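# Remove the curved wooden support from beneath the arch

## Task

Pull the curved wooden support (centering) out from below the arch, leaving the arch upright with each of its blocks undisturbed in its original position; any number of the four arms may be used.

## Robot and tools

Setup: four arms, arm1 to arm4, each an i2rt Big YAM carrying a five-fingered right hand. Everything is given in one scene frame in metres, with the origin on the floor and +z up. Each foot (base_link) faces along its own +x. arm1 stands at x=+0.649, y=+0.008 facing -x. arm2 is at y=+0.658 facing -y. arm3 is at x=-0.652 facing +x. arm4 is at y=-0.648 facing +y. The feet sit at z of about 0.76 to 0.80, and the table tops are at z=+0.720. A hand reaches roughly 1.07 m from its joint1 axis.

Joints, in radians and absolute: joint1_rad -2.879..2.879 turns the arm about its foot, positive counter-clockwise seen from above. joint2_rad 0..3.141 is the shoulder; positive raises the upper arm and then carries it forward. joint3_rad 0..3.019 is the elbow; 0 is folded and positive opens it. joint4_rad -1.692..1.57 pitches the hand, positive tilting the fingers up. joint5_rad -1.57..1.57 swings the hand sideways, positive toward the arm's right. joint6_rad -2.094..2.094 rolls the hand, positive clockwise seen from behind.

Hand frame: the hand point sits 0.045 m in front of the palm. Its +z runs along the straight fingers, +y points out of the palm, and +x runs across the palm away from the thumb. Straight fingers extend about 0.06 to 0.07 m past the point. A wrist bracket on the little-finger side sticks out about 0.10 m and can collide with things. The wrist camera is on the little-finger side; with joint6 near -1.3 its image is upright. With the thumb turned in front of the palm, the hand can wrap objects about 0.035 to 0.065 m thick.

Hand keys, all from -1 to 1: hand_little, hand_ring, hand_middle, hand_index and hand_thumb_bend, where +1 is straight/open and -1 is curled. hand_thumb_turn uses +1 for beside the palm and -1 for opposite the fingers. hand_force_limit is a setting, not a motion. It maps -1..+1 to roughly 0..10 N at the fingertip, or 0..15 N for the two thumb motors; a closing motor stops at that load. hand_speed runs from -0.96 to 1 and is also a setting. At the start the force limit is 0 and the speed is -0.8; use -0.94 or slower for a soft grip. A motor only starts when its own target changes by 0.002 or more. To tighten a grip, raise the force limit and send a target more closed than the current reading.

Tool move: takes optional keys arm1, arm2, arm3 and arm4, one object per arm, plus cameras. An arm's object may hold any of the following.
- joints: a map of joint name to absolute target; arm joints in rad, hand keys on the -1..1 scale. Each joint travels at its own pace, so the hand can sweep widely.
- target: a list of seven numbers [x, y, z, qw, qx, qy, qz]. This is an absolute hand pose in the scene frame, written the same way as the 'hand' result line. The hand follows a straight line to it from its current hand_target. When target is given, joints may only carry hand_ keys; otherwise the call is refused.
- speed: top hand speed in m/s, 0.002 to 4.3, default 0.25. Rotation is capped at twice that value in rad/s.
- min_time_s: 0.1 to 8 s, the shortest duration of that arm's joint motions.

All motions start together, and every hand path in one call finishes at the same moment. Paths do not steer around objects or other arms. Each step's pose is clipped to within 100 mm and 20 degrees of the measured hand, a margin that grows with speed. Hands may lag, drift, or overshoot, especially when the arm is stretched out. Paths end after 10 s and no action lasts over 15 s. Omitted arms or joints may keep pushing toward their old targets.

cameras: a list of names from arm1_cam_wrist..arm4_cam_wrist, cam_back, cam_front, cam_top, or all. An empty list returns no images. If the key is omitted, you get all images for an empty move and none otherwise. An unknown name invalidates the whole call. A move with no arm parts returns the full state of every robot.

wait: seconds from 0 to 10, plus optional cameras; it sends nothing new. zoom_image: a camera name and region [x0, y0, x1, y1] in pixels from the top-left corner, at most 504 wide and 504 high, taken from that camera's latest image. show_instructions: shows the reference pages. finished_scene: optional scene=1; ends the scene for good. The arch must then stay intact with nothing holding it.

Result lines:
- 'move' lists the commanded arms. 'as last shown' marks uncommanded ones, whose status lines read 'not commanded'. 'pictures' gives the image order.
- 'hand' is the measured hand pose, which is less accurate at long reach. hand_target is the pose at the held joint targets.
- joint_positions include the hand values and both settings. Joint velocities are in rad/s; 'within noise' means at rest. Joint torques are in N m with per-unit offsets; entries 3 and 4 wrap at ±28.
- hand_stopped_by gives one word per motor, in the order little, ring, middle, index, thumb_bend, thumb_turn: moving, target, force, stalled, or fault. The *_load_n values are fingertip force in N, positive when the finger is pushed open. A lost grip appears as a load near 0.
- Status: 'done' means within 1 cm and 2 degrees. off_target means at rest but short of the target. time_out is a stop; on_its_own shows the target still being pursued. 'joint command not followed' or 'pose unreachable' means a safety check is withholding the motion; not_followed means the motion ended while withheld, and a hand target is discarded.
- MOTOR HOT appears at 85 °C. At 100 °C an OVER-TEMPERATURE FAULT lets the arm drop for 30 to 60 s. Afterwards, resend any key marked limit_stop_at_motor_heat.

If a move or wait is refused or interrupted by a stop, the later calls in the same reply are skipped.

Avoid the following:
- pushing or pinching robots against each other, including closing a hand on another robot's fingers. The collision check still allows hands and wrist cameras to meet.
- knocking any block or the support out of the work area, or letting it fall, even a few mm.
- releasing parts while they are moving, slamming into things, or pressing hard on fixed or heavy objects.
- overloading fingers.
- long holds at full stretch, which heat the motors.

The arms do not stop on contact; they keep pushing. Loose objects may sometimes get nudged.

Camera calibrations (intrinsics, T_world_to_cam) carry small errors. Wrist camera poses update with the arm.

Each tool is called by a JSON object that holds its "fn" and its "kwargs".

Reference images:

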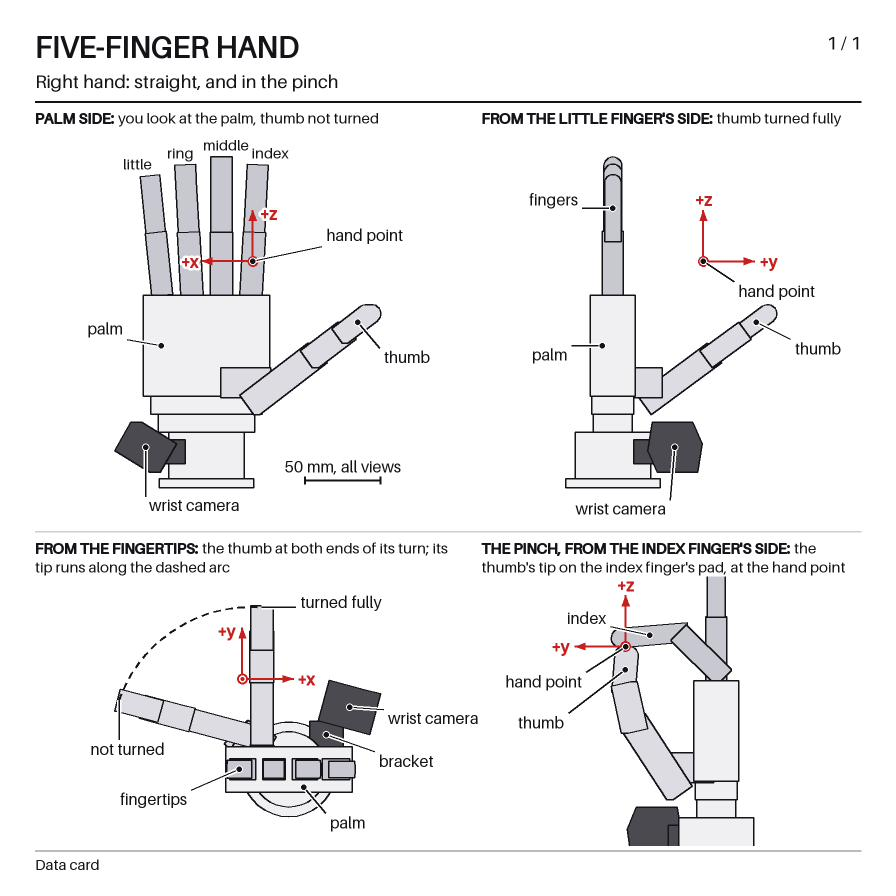

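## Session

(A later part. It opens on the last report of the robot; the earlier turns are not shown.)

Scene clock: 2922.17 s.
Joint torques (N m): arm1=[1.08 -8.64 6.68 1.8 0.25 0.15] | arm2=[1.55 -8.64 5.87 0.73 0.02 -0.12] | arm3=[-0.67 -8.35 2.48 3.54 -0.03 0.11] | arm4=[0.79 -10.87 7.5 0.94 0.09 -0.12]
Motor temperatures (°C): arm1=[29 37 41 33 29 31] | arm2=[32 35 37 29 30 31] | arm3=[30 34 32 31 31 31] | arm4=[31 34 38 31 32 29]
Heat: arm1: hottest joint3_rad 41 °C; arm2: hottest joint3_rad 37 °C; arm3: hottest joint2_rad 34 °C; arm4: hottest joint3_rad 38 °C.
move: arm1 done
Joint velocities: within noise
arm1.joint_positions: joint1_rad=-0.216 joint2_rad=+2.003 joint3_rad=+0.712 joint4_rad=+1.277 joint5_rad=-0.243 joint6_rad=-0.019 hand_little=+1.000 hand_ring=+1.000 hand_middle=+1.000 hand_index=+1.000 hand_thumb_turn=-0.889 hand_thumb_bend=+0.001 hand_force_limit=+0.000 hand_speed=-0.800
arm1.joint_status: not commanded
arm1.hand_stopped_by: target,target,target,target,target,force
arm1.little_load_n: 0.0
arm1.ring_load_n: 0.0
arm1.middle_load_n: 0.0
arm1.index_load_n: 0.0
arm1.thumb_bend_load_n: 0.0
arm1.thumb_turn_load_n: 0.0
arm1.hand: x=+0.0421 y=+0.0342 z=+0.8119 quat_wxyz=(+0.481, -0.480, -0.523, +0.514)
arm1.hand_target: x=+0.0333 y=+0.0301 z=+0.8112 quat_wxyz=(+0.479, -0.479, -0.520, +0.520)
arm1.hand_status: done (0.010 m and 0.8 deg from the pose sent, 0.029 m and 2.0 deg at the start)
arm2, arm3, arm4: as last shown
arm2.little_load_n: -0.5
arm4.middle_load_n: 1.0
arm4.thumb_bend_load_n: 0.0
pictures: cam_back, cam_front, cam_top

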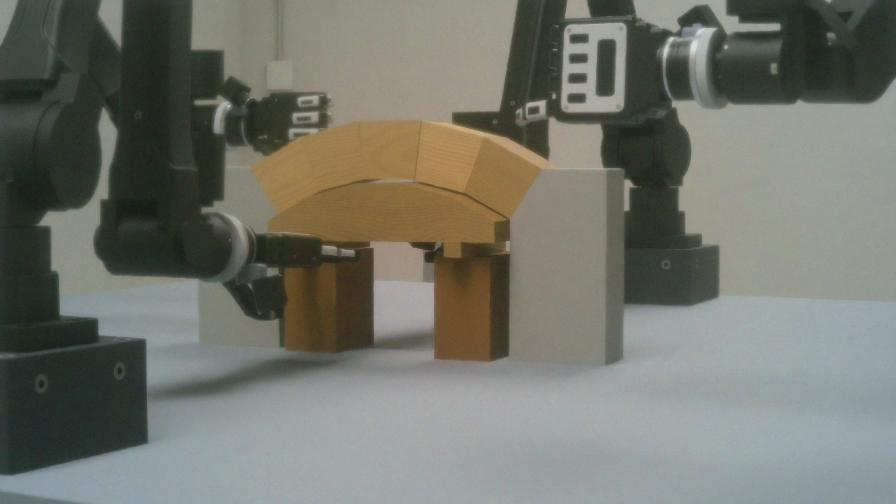

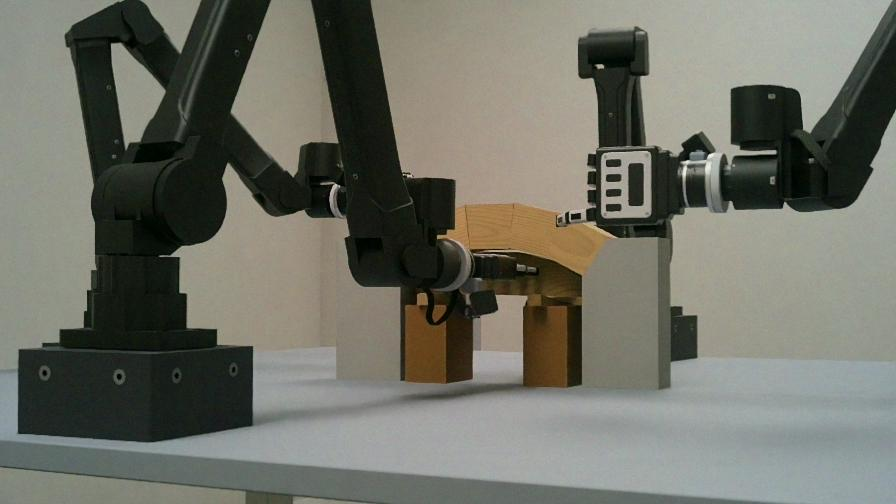

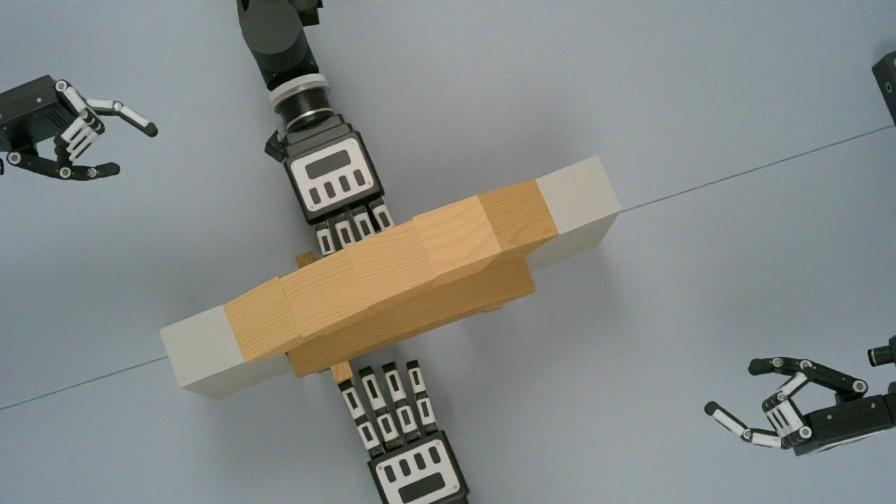

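{"fn": "move", "kwargs": {"arm1": {"target": [0.022, 0.029, 0.811, 0.4793, -0.4793, -0.5199, 0.5199], "speed": 0.05}, "cameras": ["cam_front", "cam_top", "cam_back"]}}

{"fn": "zoom_image", "kwargs": {"camera": "cam_front", "region": [400, 220, 600, 350]}}

{"fn": "zoom_image", "kwargs": {"camera": "cam_top", "region": [280, 230, 540, 420]}}

{"fn": "zoom_image", "kwargs": {"camera": "cam_back", "region": [240, 150, 540, 320]}}

Scene clock: 2933.97 s.
Joint torques (N m): arm1=[1.08 -9.05 7.5 1.13 0.2 0.15] | arm2=[1.61 -8.7 5.86 0.73 0.03 -0.13] | arm3=[-0.67 -8.12 2.28 3.59 -0.02 0.11] | arm4=[0.56 -11.05 7.43 0.96 0.1 -0.11]
Motor temperatures (°C): arm1=[29 37 41 33 29 31] | arm2=[32 35 37 29 30 31] | arm3=[30 34 32 31 31 31] | arm4=[31 34 38 31 32 29]
Heat: arm1: hottest joint3_rad 41 °C; arm2: hottest joint3_rad 37 °C; arm3: hottest joint2_rad 34 °C; arm4: hottest joint3_rad 38 °C.
move: arm1 off_target
Joint velocities: within noise
arm1.joint_positions: joint1_rad=-0.212 joint2_rad=+2.015 joint3_rad=+0.736 joint4_rad=+1.277 joint5_rad=-0.235 joint6_rad=-0.019 hand_little=+1.000 hand_ring=+1.000 hand_middle=+1.000 hand_index=+1.000 hand_thumb_turn=-0.889 hand_thumb_bend=+0.001 hand_force_limit=+0.000 hand_speed=-0.800
arm1.joint_status: not commanded
arm1.hand_stopped_by: target,target,target,target,target,force
arm1.little_load_n: 0.0
arm1.ring_load_n: 0.0
arm1.middle_load_n: -0.5
arm1.index_load_n: 0.0
arm1.thumb_bend_load_n: 0.0
arm1.thumb_turn_load_n: 0.0
arm1.hand: x=+0.0329 y=+0.0350 z=+0.8135 quat_wxyz=(+0.486, -0.478, -0.520, +0.515)
arm1.hand_target: x=+0.0224 y=+0.0290 z=+0.8113 quat_wxyz=(+0.479, -0.479, -0.520, +0.520)
arm1.hand_status: off_target (0.013 m and 0.9 deg from the pose sent, 0.021 m and 0.8 deg at the start)
arm2, arm3, arm4: as last shown
arm2.little_load_n: 0.0
arm3.ring_load_n: -0.5
arm3.thumb_bend_load_n: 0.5
arm3.hand_target: x=-0.1482 y=+0.1104 z=+0.7952 quat_wxyz=(-0.519, +0.521, -0.480, +0.478)
arm4.middle_load_n: 0.5
pictures: cam_back, cam_front, cam_top

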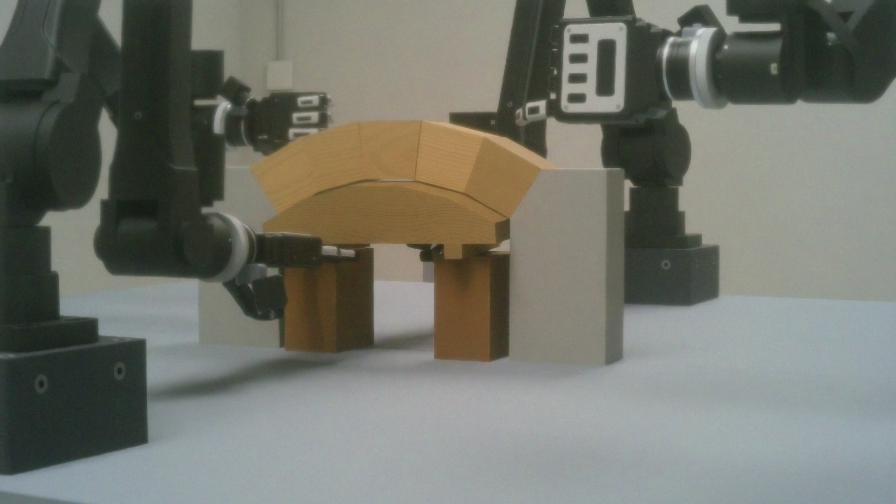

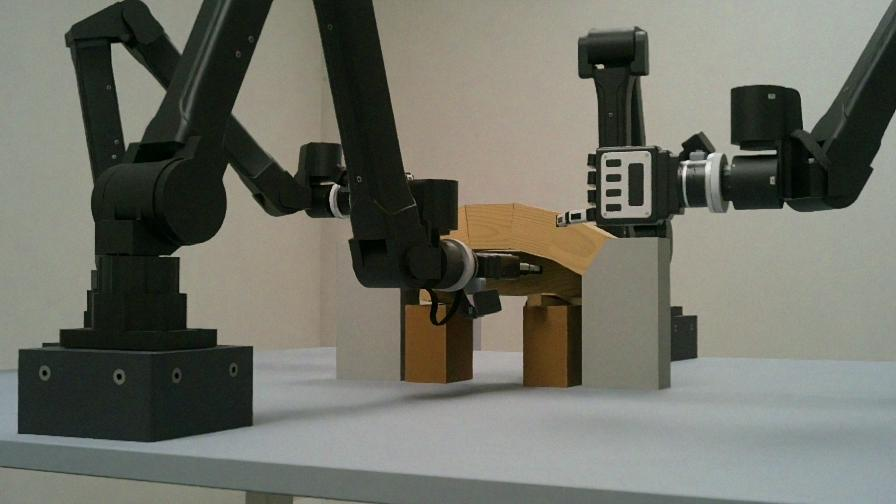

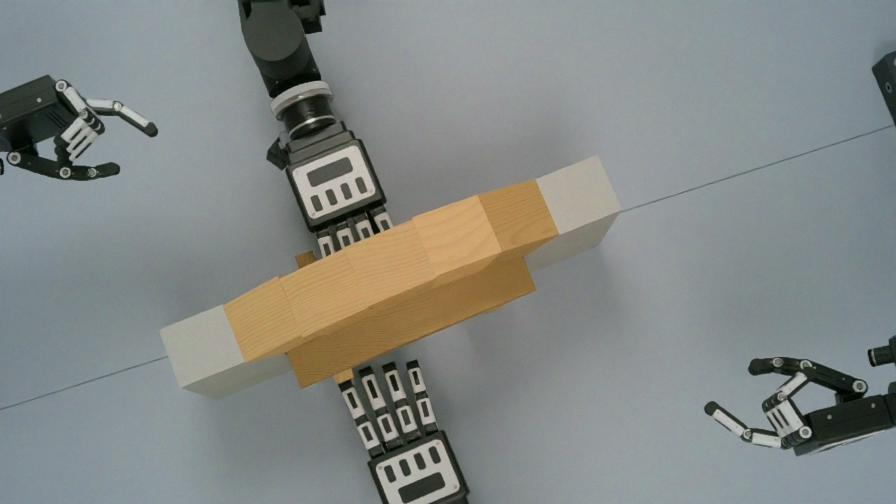

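Scaled by 2.520 from the camera's image (finer frame: 1280x720).

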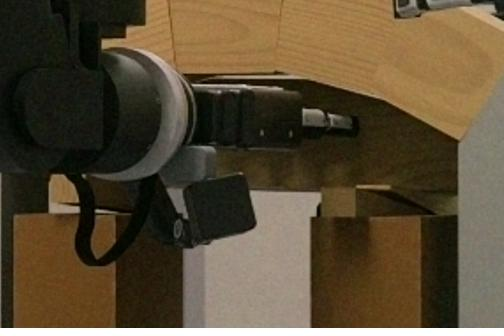

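Scaled by 1.938 from the camera's image (finer frame: 1280x720).

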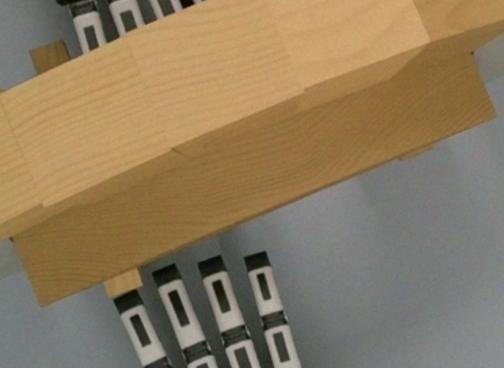

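Scaled by 1.680 from the camera's image (finer frame: 1280x720).

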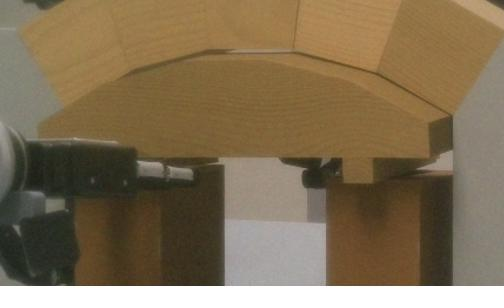

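{"fn": "move", "kwargs": {"arm3": {"target": [-0.170, 0.108, 0.794, 0.5199, -0.5199, 0.4793, -0.4793], "speed": 0.1}, "arm1": {"target": [0.060, 0.015, 0.818, 0.4793, -0.4793, -0.5199, 0.5199], "speed": 0.1}}}

{"fn": "move", "kwargs": {"arm3": {"target": [-0.170, 0.008, 0.794, 0.5199, -0.5199, 0.4793, -0.4793], "speed": 0.15}, "arm1": {"target": [0.055, -0.024, 0.816, 0.4793, -0.4793, -0.5199, 0.5199], "speed": 0.08}, "cameras": ["cam_front", "cam_top", "cam_back"]}}

{"fn": "zoom_image", "kwargs": {"camera": "cam_top", "region": [380, 250, 560, 400]}}

{"fn": "zoom_image", "kwargs": {"camera": "cam_front", "region": [400, 220, 600, 350]}}

{"fn": "zoom_image", "kwargs": {"camera": "cam_back", "region": [240, 150, 540, 320]}}

Scene clock: 2977.80 s.
Joint torques (N m): arm1=[1.55 -11.05 4.08 2.86 0.19 0.18] | arm2=[1.61 -8.76 5.87 0.73 0.02 -0.11] | arm3=[-0.03 -9.58 0.4 3.55 0.13 0.13] | arm4=[0.73 -11.05 7.45 1.01 0.09 -0.08]
Motor temperatures (°C): arm1=[29 37 40 33 29 31] | arm2=[32 35 37 29 30 31] | arm3=[30 34 32 31 31 31] | arm4=[31 34 38 31 32 29]
Heat: arm1: hottest joint3_rad 40 °C; arm2: hottest joint3_rad 37 °C; arm3: hottest joint2_rad 34 °C; arm4: hottest joint3_rad 38 °C.
move: arm1 off_target; arm3 off_target
Joint velocities: within noise
arm1.joint_positions: joint1_rad=-0.187 joint2_rad=+1.991 joint3_rad=+0.654 joint4_rad=+1.287 joint5_rad=-0.217 joint6_rad=-0.019 hand_little=+1.000 hand_ring=+1.000 hand_middle=+1.000 hand_index=+1.000 hand_thumb_turn=-0.889 hand_thumb_bend=+0.001 hand_force_limit=+0.000 hand_speed=-0.800
arm1.joint_status: not commanded
arm1.hand_stopped_by: target,target,target,target,target,force
arm1.little_load_n: 0.0
arm1.ring_load_n: 0.0
arm1.middle_load_n: 0.0
arm1.index_load_n: 0.0
arm1.thumb_bend_load_n: 0.0
arm1.thumb_turn_load_n: 0.0
arm1.hand: x=+0.0636 y=+0.0188 z=+0.8008 quat_wxyz=(+0.470, -0.490, -0.531, +0.507)
arm1.hand_target: x=+0.0600 y=+0.0150 z=+0.8179 quat_wxyz=(+0.479, -0.479, -0.520, +0.520)
arm1.hand_status: off_target (0.018 m and 2.5 deg from the pose sent, 0.034 m and 0.9 deg at the start)
arm2, arm4: as last shown
arm2.thumb_turn_load_n: 4.0
arm3.joint_positions: joint1_rad=+0.199 joint2_rad=+2.000 joint3_rad=+0.387 joint4_rad=+1.553 joint5_rad=+0.100 joint6_rad=-0.010 hand_little=+1.000 hand_ring=+1.000 hand_middle=+1.000 hand_index=+1.000 hand_thumb_turn=-1.000 hand_thumb_bend=+0.000 hand_force_limit=+0.000 hand_speed=-0.400
arm3.joint_status: not commanded
arm3.hand_stopped_by: target,target,target,target,target,target
arm3.little_load_n: 0.0
arm3.ring_load_n: 0.0
arm3.middle_load_n: 0.0
arm3.index_load_n: -0.5
arm3.thumb_bend_load_n: 0.0
arm3.thumb_turn_load_n: 0.0
arm3.hand: x=-0.1709 y=+0.1065 z=+0.7818 quat_wxyz=(-0.498, +0.541, -0.491, +0.467)
arm3.hand_target: x=-0.1698 y=+0.1080 z=+0.7942 quat_wxyz=(-0.511, +0.529, -0.486, +0.472)
arm3.hand_status: off_target (0.012 m and 4.0 deg from the pose sent, 0.015 m and 2.4 deg at the start; a joint's target at an end of its range on 33 of 33 steps)
arm4.thumb_bend_load_n: -0.5
pictures: none

Scene clock: 2979.10 s.
Joint torques (N m): arm1=[1.26 -10.29 4.46 3.08 0.21 0.19] | arm2=[1.61 -8.59 5.86 0.7 0.02 -0.12] | arm3=[-0.79 -9.29 1.14 3.54 -0.08 0.03] | arm4=[0.62 -10.75 7.42 1.01 0.1 -0.09]
Motor temperatures (°C): arm1=[29 37 40 33 29 31] | arm2=[32 35 37 29 30 31] | arm3=[30 34 32 31 31 31] | arm4=[31 34 38 31 32 29]
Heat: arm1: hottest joint3_rad 40 °C; arm2: hottest joint3_rad 37 °C; arm3: hottest joint2_rad 34 °C; arm4: hottest joint3_rad 38 °C.
move: arm1 off_target; arm3 off_target
Joint velocities: within noise
arm1.joint_positions: joint1_rad=-0.089 joint2_rad=+1.991 joint3_rad=+0.654 joint4_rad=+1.287 joint5_rad=-0.119 joint6_rad=-0.019 hand_little=+1.000 hand_ring=+1.000 hand_middle=+1.000 hand_index=+1.000 hand_thumb_turn=-0.889 hand_thumb_bend=+0.001 hand_force_limit=+0.000 hand_speed=-0.800
arm1.joint_status: not commanded
arm1.hand_stopped_by: target,target,target,target,target,force
arm1.little_load_n: 0.0
arm1.ring_load_n: 0.0
arm1.middle_load_n: -0.5
arm1.index_load_n: 0.0
arm1.thumb_bend_load_n: 0.0
arm1.thumb_turn_load_n: 0.0
arm1.hand: x=+0.0601 y=-0.0204 z=+0.8007 quat_wxyz=(+0.471, -0.488, -0.533, +0.506)
arm1.hand_target: x=+0.0552 y=-0.0241 z=+0.8160 quat_wxyz=(+0.479, -0.479, -0.520, +0.520)
arm1.hand_status: off_target (0.016 m and 2.6 deg from the pose sent, 0.046 m and 2.5 deg at the start)
arm2, arm4: as last shown
arm2.thumb_turn_load_n: 4.5
arm3.joint_positions: joint1_rad=-0.137 joint2_rad=+1.994 joint3_rad=+0.374 joint4_rad=+1.553 joint5_rad=-0.238 joint6_rad=-0.010 hand_little=+1.000 hand_ring=+1.000 hand_middle=+1.000 hand_index=+1.000 hand_thumb_turn=-1.000 hand_thumb_bend=+0.000 hand_force_limit=+0.000 hand_speed=-0.400
arm3.joint_status: not commanded
arm3.hand_stopped_by: target,target,target,target,target,target
arm3.little_load_n: 0.0
arm3.ring_load_n: 0.0
arm3.middle_load_n: 0.0
arm3.index_load_n: 0.0
arm3.thumb_bend_load_n: 0.0
arm3.thumb_turn_load_n: 0.0
arm3.hand: x=-0.1746 y=+0.0090 z=+0.7827 quat_wxyz=(-0.502, +0.538, -0.497, +0.460)
arm3.hand_target: x=-0.1698 y=+0.0079 z=+0.7943 quat_wxyz=(-0.511, +0.530, -0.486, +0.470)
arm3.hand_status: off_target (0.012 m and 4.2 deg from the pose sent, 0.099 m and 4.0 deg at the start; a joint's target at an end of its range on 39 of 39 steps)
arm4.thumb_bend_load_n: 0.0
pictures: cam_back, cam_front, cam_top

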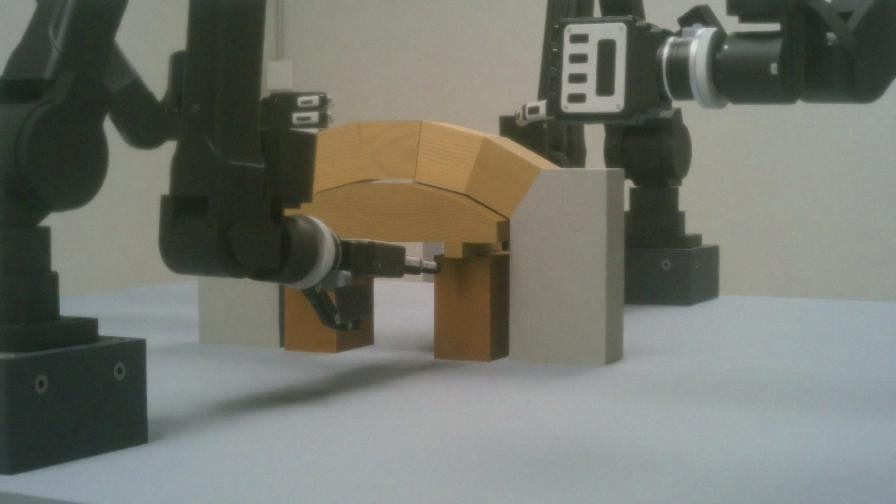

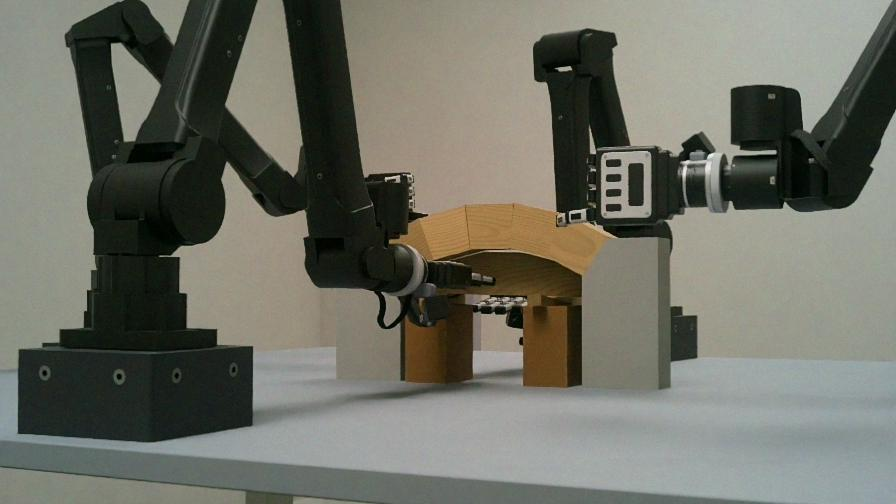

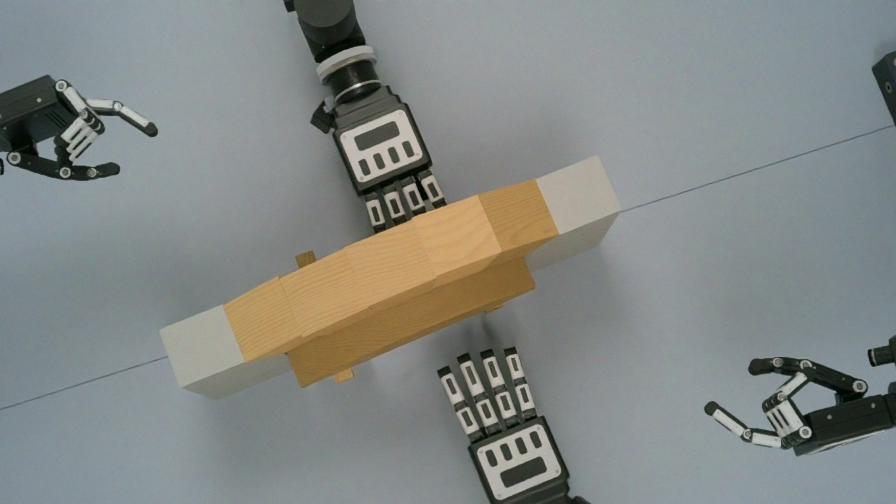

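Scaled by 2.800 from the camera's image (finer frame: 1280x720).

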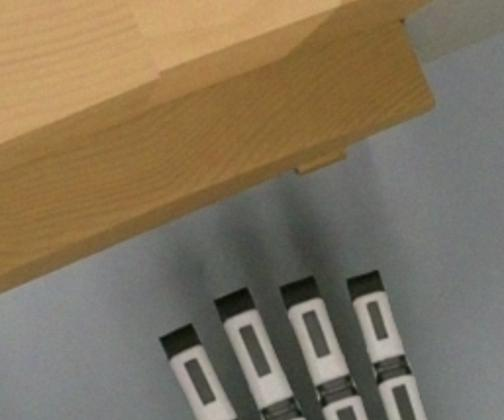

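Scaled by 2.520 from the camera's image (finer frame: 1280x720).

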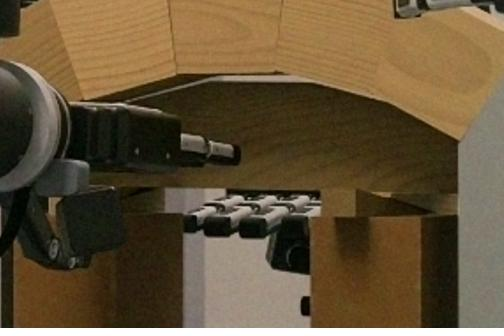

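Scaled by 1.680 from the camera's image (finer frame: 1280x720).

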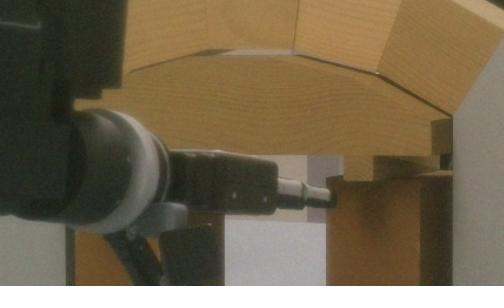

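{"fn": "move", "kwargs": {"arm1": {"target": [0.036, -0.022, 0.813, 0.4793, -0.4793, -0.5199, 0.5199], "speed": 0.06}, "arm3": {"target": [-0.124, 0.0125, 0.794, 0.5199, -0.5199, 0.4793, -0.4793], "speed": 0.05}, "cameras": ["cam_front", "cam_top", "cam_back"]}}

{"fn": "zoom_image", "kwargs": {"camera": "cam_top", "region": [380, 250, 560, 400]}}

{"fn": "zoom_image", "kwargs": {"camera": "cam_front", "region": [400, 220, 600, 350]}}

{"fn": "zoom_image", "kwargs": {"camera": "cam_back", "region": [340, 160, 540, 290]}}

Scene clock: 2989.30 s.
Joint torques (N m): arm1=[1.14 -8.41 6.67 2.1 0.07 0.17] | arm2=[1.61 -8.64 5.89 0.76 0.02 -0.12] | arm3=[0.09 -8.94 2.78 1.66 0.21 0.13] | arm4=[0.79 -10.87 7.36 0.99 0.09 -0.11]
Motor temperatures (°C): arm1=[29 37 40 33 29 31] | arm2=[32 35 37 29 30 31] | arm3=[30 34 32 31 31 31] | arm4=[31 34 38 31 32 29]
Heat: arm1: hottest joint3_rad 40 °C; arm2: hottest joint3_rad 37 °C; arm3: hottest joint2_rad 34 °C; arm4: hottest joint3_rad 38 °C.
move: arm1 done; arm3 done
Joint velocities: within noise
arm1.joint_positions: joint1_rad=-0.089 joint2_rad=+1.991 joint3_rad=+0.689 joint4_rad=+1.287 joint5_rad=-0.118 joint6_rad=-0.019 hand_little=+1.000 hand_ring=+1.000 hand_middle=+1.000 hand_index=+1.000 hand_thumb_turn=-0.889 hand_thumb_bend=+0.001 hand_force_limit=+0.000 hand_speed=-0.800
arm1.joint_status: not commanded
arm1.hand_stopped_by: target,target,target,target,target,force
arm1.little_load_n: 0.0
arm1.ring_load_n: 0.0
arm1.middle_load_n: -0.5
arm1.index_load_n: 0.0
arm1.thumb_bend_load_n: 0.0
arm1.thumb_turn_load_n: 0.0
arm1.hand: x=+0.0448 y=-0.0195 z=+0.8132 quat_wxyz=(+0.481, -0.480, -0.524, +0.514)
arm1.hand_target: x=+0.0363 y=-0.0221 z=+0.8130 quat_wxyz=(+0.479, -0.479, -0.520, +0.520)
arm1.hand_status: done (0.009 m and 0.9 deg from the pose sent, 0.027 m and 2.6 deg at the start)
arm2.joint_positions: joint1_rad=+0.766 joint2_rad=+1.363 joint3_rad=+0.389 joint4_rad=+0.991 joint5_rad=+0.710 joint6_rad=-1.568 hand_little=-1.000 hand_ring=-1.000 hand_middle=-1.000 hand_index=+0.300 hand_thumb_turn=-0.799 hand_thumb_bend=+0.299 hand_force_limit=+0.000 hand_speed=-0.800
arm2.joint_status: not commanded
arm2.hand_stopped_by: target,target,target,target,target,target
arm2.little_load_n: 0.0
arm2.ring_load_n: 0.0
arm2.middle_load_n: 0.5
arm2.index_load_n: 0.0
arm2.thumb_bend_load_n: -1.5
arm2.thumb_turn_load_n: 4.5
arm2.hand: x=+0.1608 y=+0.2476 z=+0.9315 quat_wxyz=(+0.477, +0.512, -0.482, +0.527)
arm2.hand_target: x=+0.1600 y=+0.2500 z=+0.9301 quat_wxyz=(+0.479, +0.520, -0.479, +0.520)
arm2.hand_status: not commanded
arm3.joint_positions: joint1_rad=-0.115 joint2_rad=+2.020 joint3_rad=+0.479 joint4_rad=+1.553 joint5_rad=-0.207 joint6_rad=-0.010 hand_little=+1.000 hand_ring=+1.000 hand_middle=+1.000 hand_index=+1.000 hand_thumb_turn=-1.000 hand_thumb_bend=+0.000 hand_force_limit=+0.000 hand_speed=-0.400
arm3.joint_status: not commanded
arm3.hand_stopped_by: target,target,target,target,target,target
arm3.little_load_n: 0.0
arm3.ring_load_n: 0.0
arm3.middle_load_n: 0.0
arm3.index_load_n: -0.5
arm3.thumb_bend_load_n: 0.0
arm3.thumb_turn_load_n: 0.0
arm3.hand: x=-0.1302 y=+0.0076 z=+0.7961 quat_wxyz=(-0.516, +0.520, -0.477, +0.485)
arm3.hand_target: x=-0.1241 y=+0.0126 z=+0.7941 quat_wxyz=(-0.520, +0.520, -0.479, +0.479)
arm3.hand_status: done (0.008 m and 0.9 deg from the pose sent, 0.052 m and 4.2 deg at the start)
arm4.joint_positions: joint1_rad=+0.909 joint2_rad=+1.393 joint3_rad=+0.586 joint4_rad=+0.794 joint5_rad=+0.995 joint6_rad=-1.543 hand_little=-1.000 hand_ring=-1.000 hand_middle=-1.000 hand_index=+0.350 hand_thumb_turn=-0.750 hand_thumb_bend=+0.299 hand_force_limit=+0.300 hand_speed=-0.800
arm4.joint_status: not commanded
arm4.hand_stopped_by: target,target,target,target,target,force
arm4.little_load_n: 0.0
arm4.ring_load_n: 0.0
arm4.middle_load_n: 0.5
arm4.index_load_n: 0.0
arm4.thumb_bend_load_n: -0.5
arm4.thumb_turn_load_n: 0.5
arm4.hand: x=-0.2204 y=-0.2449 z=+0.9709 quat_wxyz=(-0.488, +0.517, +0.479, +0.515)
arm4.hand_target: x=-0.2201 y=-0.2499 z=+0.9700 quat_wxyz=(-0.485, +0.514, +0.485, +0.514)
arm4.hand_status: not commanded
pictures: cam_back, cam_front, cam_top

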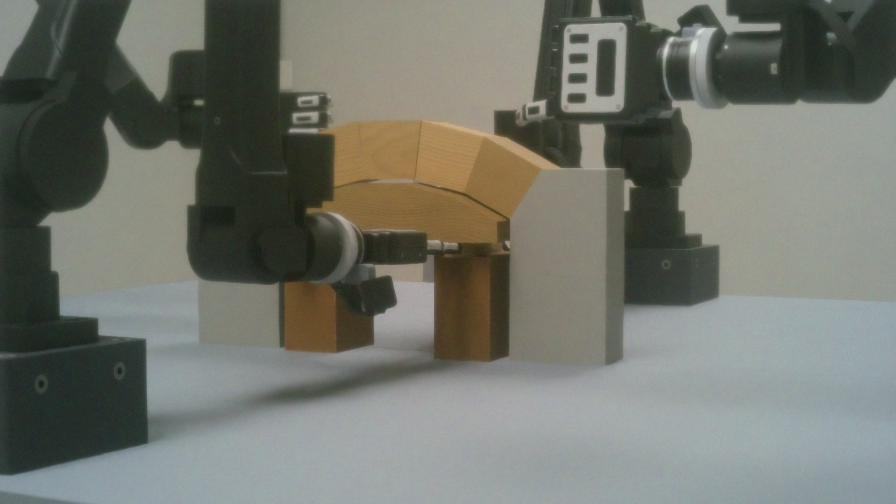

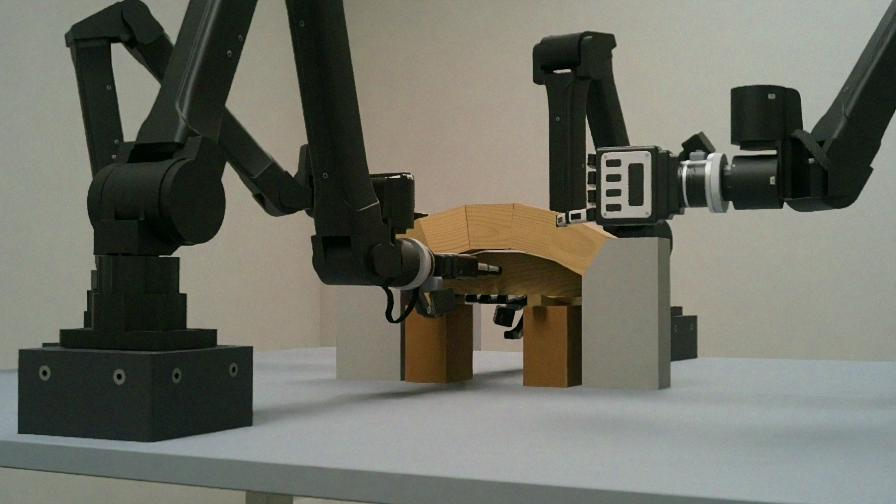

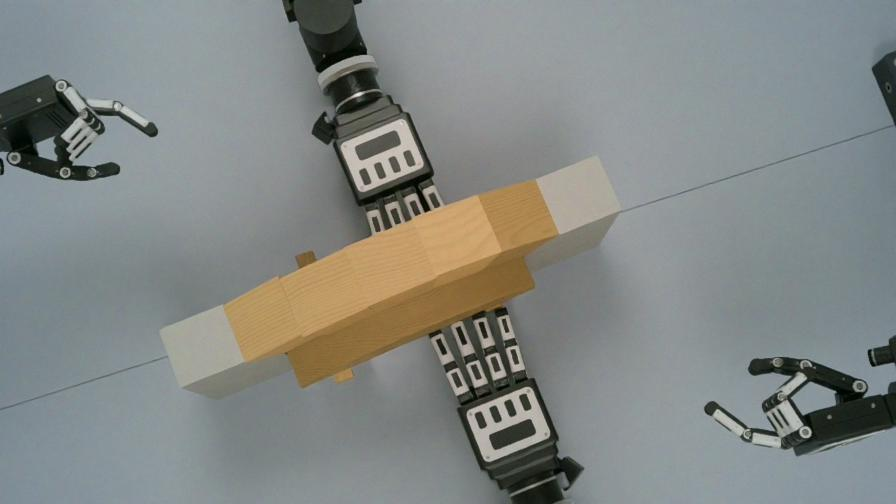

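Scaled by 2.800 from the camera's image (finer frame: 1280x720).

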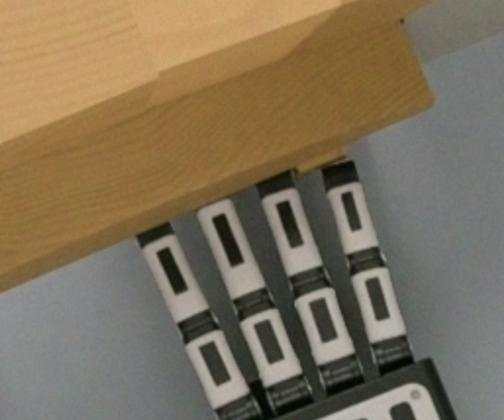

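Scaled by 2.520 from the camera's image (finer frame: 1280x720).

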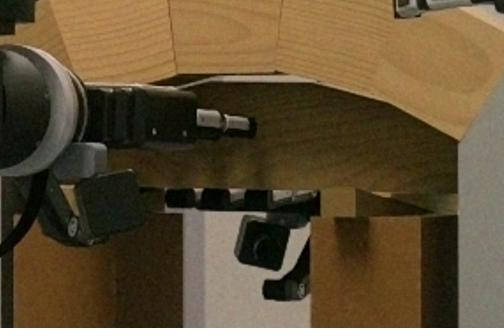

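Scaled by 2.520 from the camera's image (finer frame: 1280x720).

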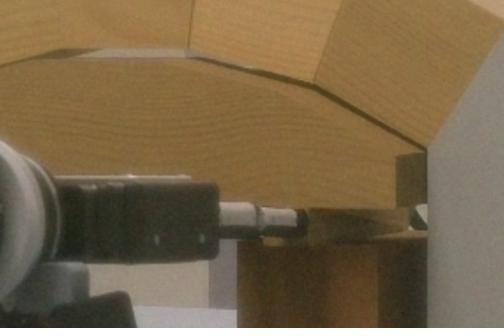

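{"fn": "move", "kwargs": {"arm3": {"target": [-0.140, 0.0115, 0.786, 0.5199, -0.5199, 0.4793, -0.4793], "speed": 0.05}, "cameras": ["cam_top", "cam_back"]}}

{"fn": "zoom_image", "kwargs": {"camera": "cam_top", "region": [380, 250, 560, 400]}}

{"fn": "zoom_image", "kwargs": {"camera": "cam_back", "region": [340, 160, 540, 290]}}

Scene clock: 2996.33 s.
Joint torques (N m): arm1=[0.79 -8.12 6.76 1.94 0.03 0.17] | arm2=[1.61 -8.53 5.86 0.73 0.02 -0.12] | arm3=[0.15 -9 0.65 3.56 -0.05 0.08] | arm4=[0.44 -10.81 7.38 0.96 0.11 -0.09]
Motor temperatures (°C): arm1=[29 37 41 33 29 31] | arm2=[32 35 37 29 30 31] | arm3=[30 34 32 31 31 31] | arm4=[31 34 38 31 32 29]
Heat: arm1: hottest joint3_rad 41 °C; arm2: hottest joint3_rad 37 °C; arm3: hottest joint2_rad 34 °C; arm4: hottest joint3_rad 38 °C.
move: arm3 done
Joint velocities: within noise
arm1, arm2, arm4: as last shown
arm1.little_load_n: -0.5
arm1.middle_load_n: 0.0
arm2.middle_load_n: 1.0
arm2.thumb_bend_load_n: -2.0
arm3.joint_positions: joint1_rad=-0.115 joint2_rad=+2.039 joint3_rad=+0.468 joint4_rad=+1.553 joint5_rad=-0.211 joint6_rad=-0.010 hand_little=+1.000 hand_ring=+1.000 hand_middle=+1.000 hand_index=+1.000 hand_thumb_turn=-1.000 hand_thumb_bend=+0.000 hand_force_limit=+0.000 hand_speed=-0.400
arm3.joint_status: not commanded
arm3.hand_stopped_by: target,target,target,target,target,target
arm3.little_load_n: 0.0
arm3.ring_load_n: 0.0
arm3.middle_load_n: 0.0
arm3.index_load_n: 0.0
arm3.thumb_bend_load_n: 0.0
arm3.thumb_turn_load_n: 0.0
arm3.hand: x=-0.1376 y=+0.0094 z=+0.7844 quat_wxyz=(-0.511, +0.527, -0.484, +0.476)
arm3.hand_target: x=-0.1399 y=+0.0115 z=+0.7862 quat_wxyz=(-0.517, +0.523, -0.482, +0.476)
arm3.hand_status: done (0.004 m and 1.5 deg from the pose sent, 0.015 m and 0.9 deg at the start; a joint's target at an end of its range on 20 of 29 steps)
arm4.thumb_bend_load_n: 0.0
arm4.thumb_turn_load_n: 1.0
pictures: cam_back, cam_top

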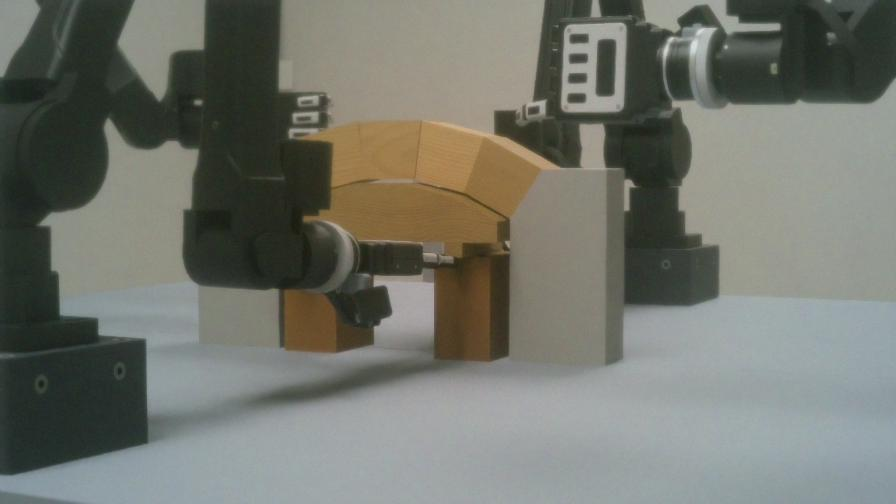

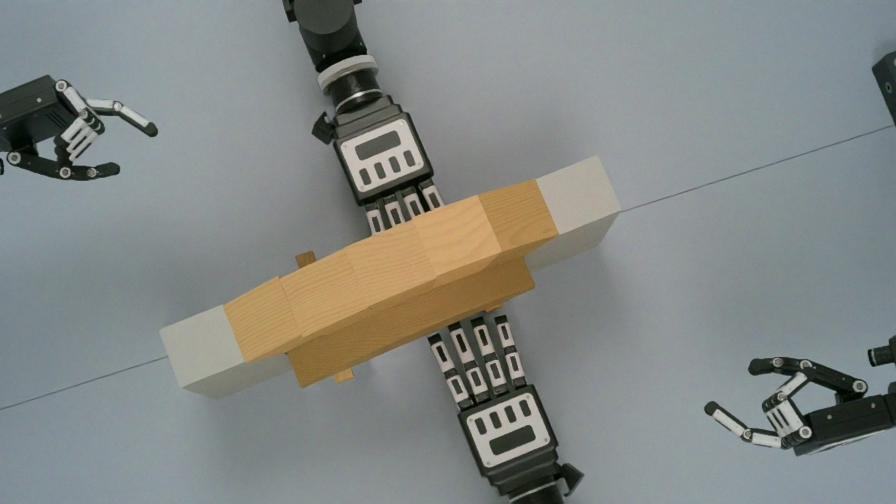

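Scaled by 2.800 from the camera's image (finer frame: 1280x720).

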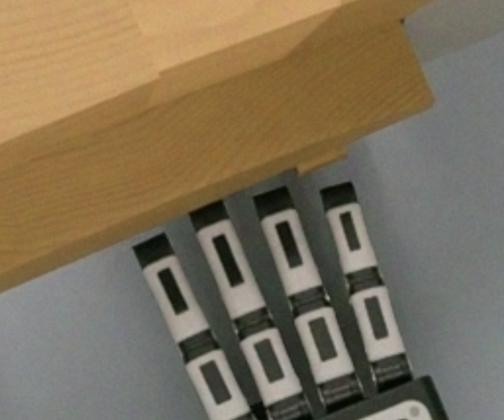

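Scaled by 2.520 from the camera's image (finer frame: 1280x720).

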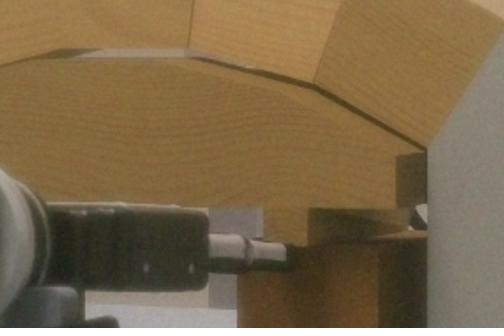

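{"fn": "move", "kwargs": {"arm3": {"target": [-0.123, 0.015, 0.787, 0.5199, -0.5199, 0.4793, -0.4793], "speed": 0.04}, "cameras": ["cam_top", "cam_back"]}}

{"fn": "zoom_image", "kwargs": {"camera": "cam_top", "region": [380, 250, 560, 400]}}

{"fn": "zoom_image", "kwargs": {"camera": "cam_back", "region": [340, 160, 540, 290]}}

Scene clock: 3006.40 s.
Joint torques (N m): arm1=[0.5 -8 6.67 2.11 0.02 0.18] | arm2=[1.61 -8.64 5.87 0.76 0.03 -0.12] | arm3=[0.03 -9 2.4 2.59 0.17 0.11] | arm4=[0.79 -10.87 7.38 0.96 0.12 -0.09]
Motor temperatures (°C): arm1=[29 37 41 33 29 31] | arm2=[32 35 37 29 30 31] | arm3=[30 34 32 31 31 31] | arm4=[31 34 38 31 32 29]
Heat: arm1: hottest joint3_rad 41 °C; arm2: hottest joint3_rad 37 °C; arm3: hottest joint2_rad 34 °C; arm4: hottest joint3_rad 38 °C.
move: arm3 done
Joint velocities: within noise
arm1, arm2, arm4: as last shown
arm1.little_load_n: 0.0
arm2.thumb_turn_load_n: 4.0
arm3.joint_positions: joint1_rad=-0.107 joint2_rad=+2.047 joint3_rad=+0.489 joint4_rad=+1.553 joint5_rad=-0.198 joint6_rad=-0.010 hand_little=+1.000 hand_ring=+1.000 hand_middle=+1.000 hand_index=+1.000 hand_thumb_turn=-1.000 hand_thumb_bend=+0.000 hand_force_limit=+0.000 hand_speed=-0.400
arm3.joint_status: not commanded
arm3.hand_stopped_by: target,target,target,target,target,target
arm3.little_load_n: 0.0
arm3.ring_load_n: 0.0
arm3.middle_load_n: 0.0
arm3.index_load_n: 0.0
arm3.thumb_bend_load_n: 0.0
arm3.thumb_turn_load_n: 0.0
arm3.hand: x=-0.1290 y=+0.0099 z=+0.7856 quat_wxyz=(-0.512, +0.523, -0.482, +0.481)
arm3.hand_target: x=-0.1233 y=+0.0150 z=+0.7869 quat_wxyz=(-0.520, +0.520, -0.479, +0.479)
arm3.hand_status: done (0.008 m and 1.0 deg from the pose sent, 0.016 m and 1.5 deg at the start)
arm4.thumb_turn_load_n: 0.5
pictures: cam_back, cam_top

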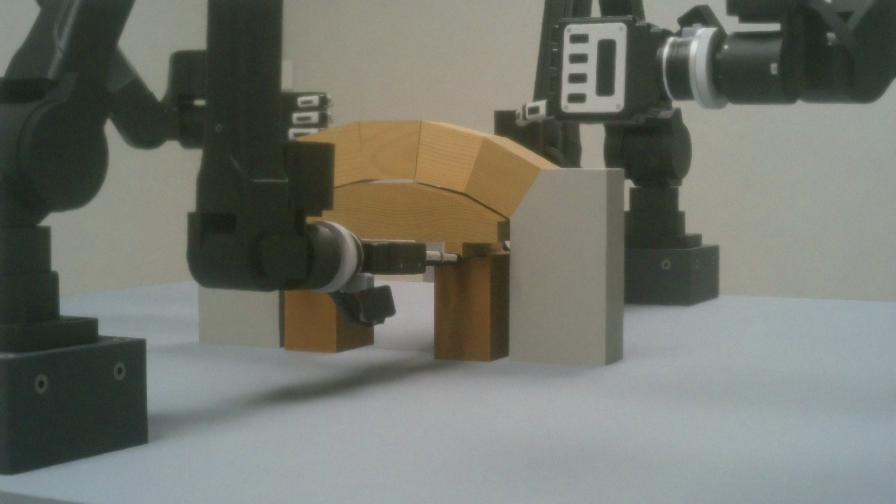

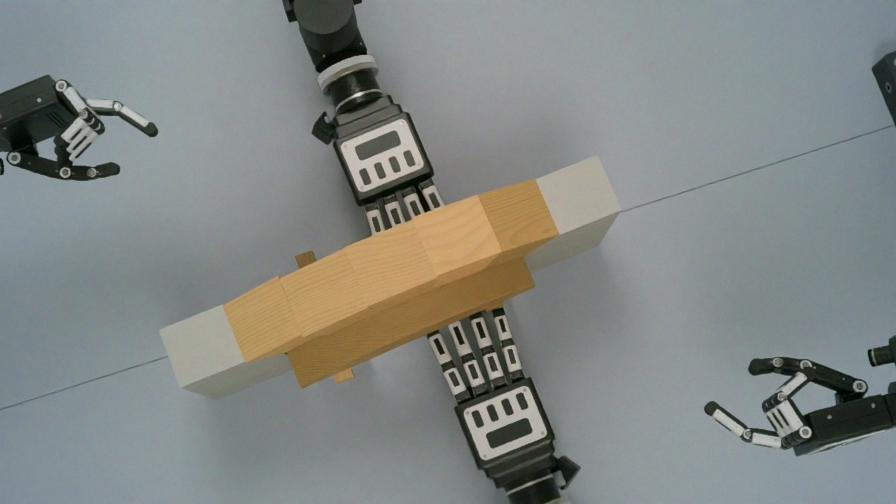

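Scaled by 2.800 from the camera's image (finer frame: 1280x720).

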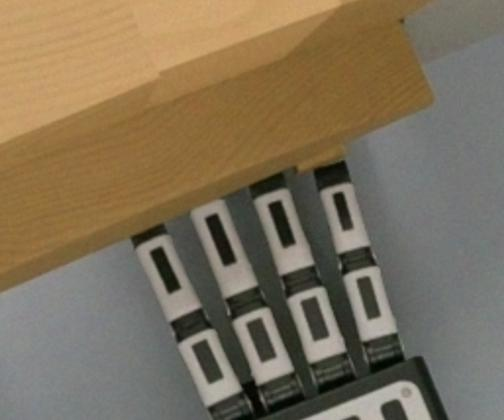

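Scaled by 2.520 from the camera's image (finer frame: 1280x720).

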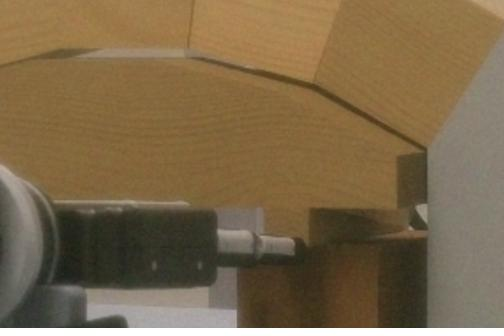

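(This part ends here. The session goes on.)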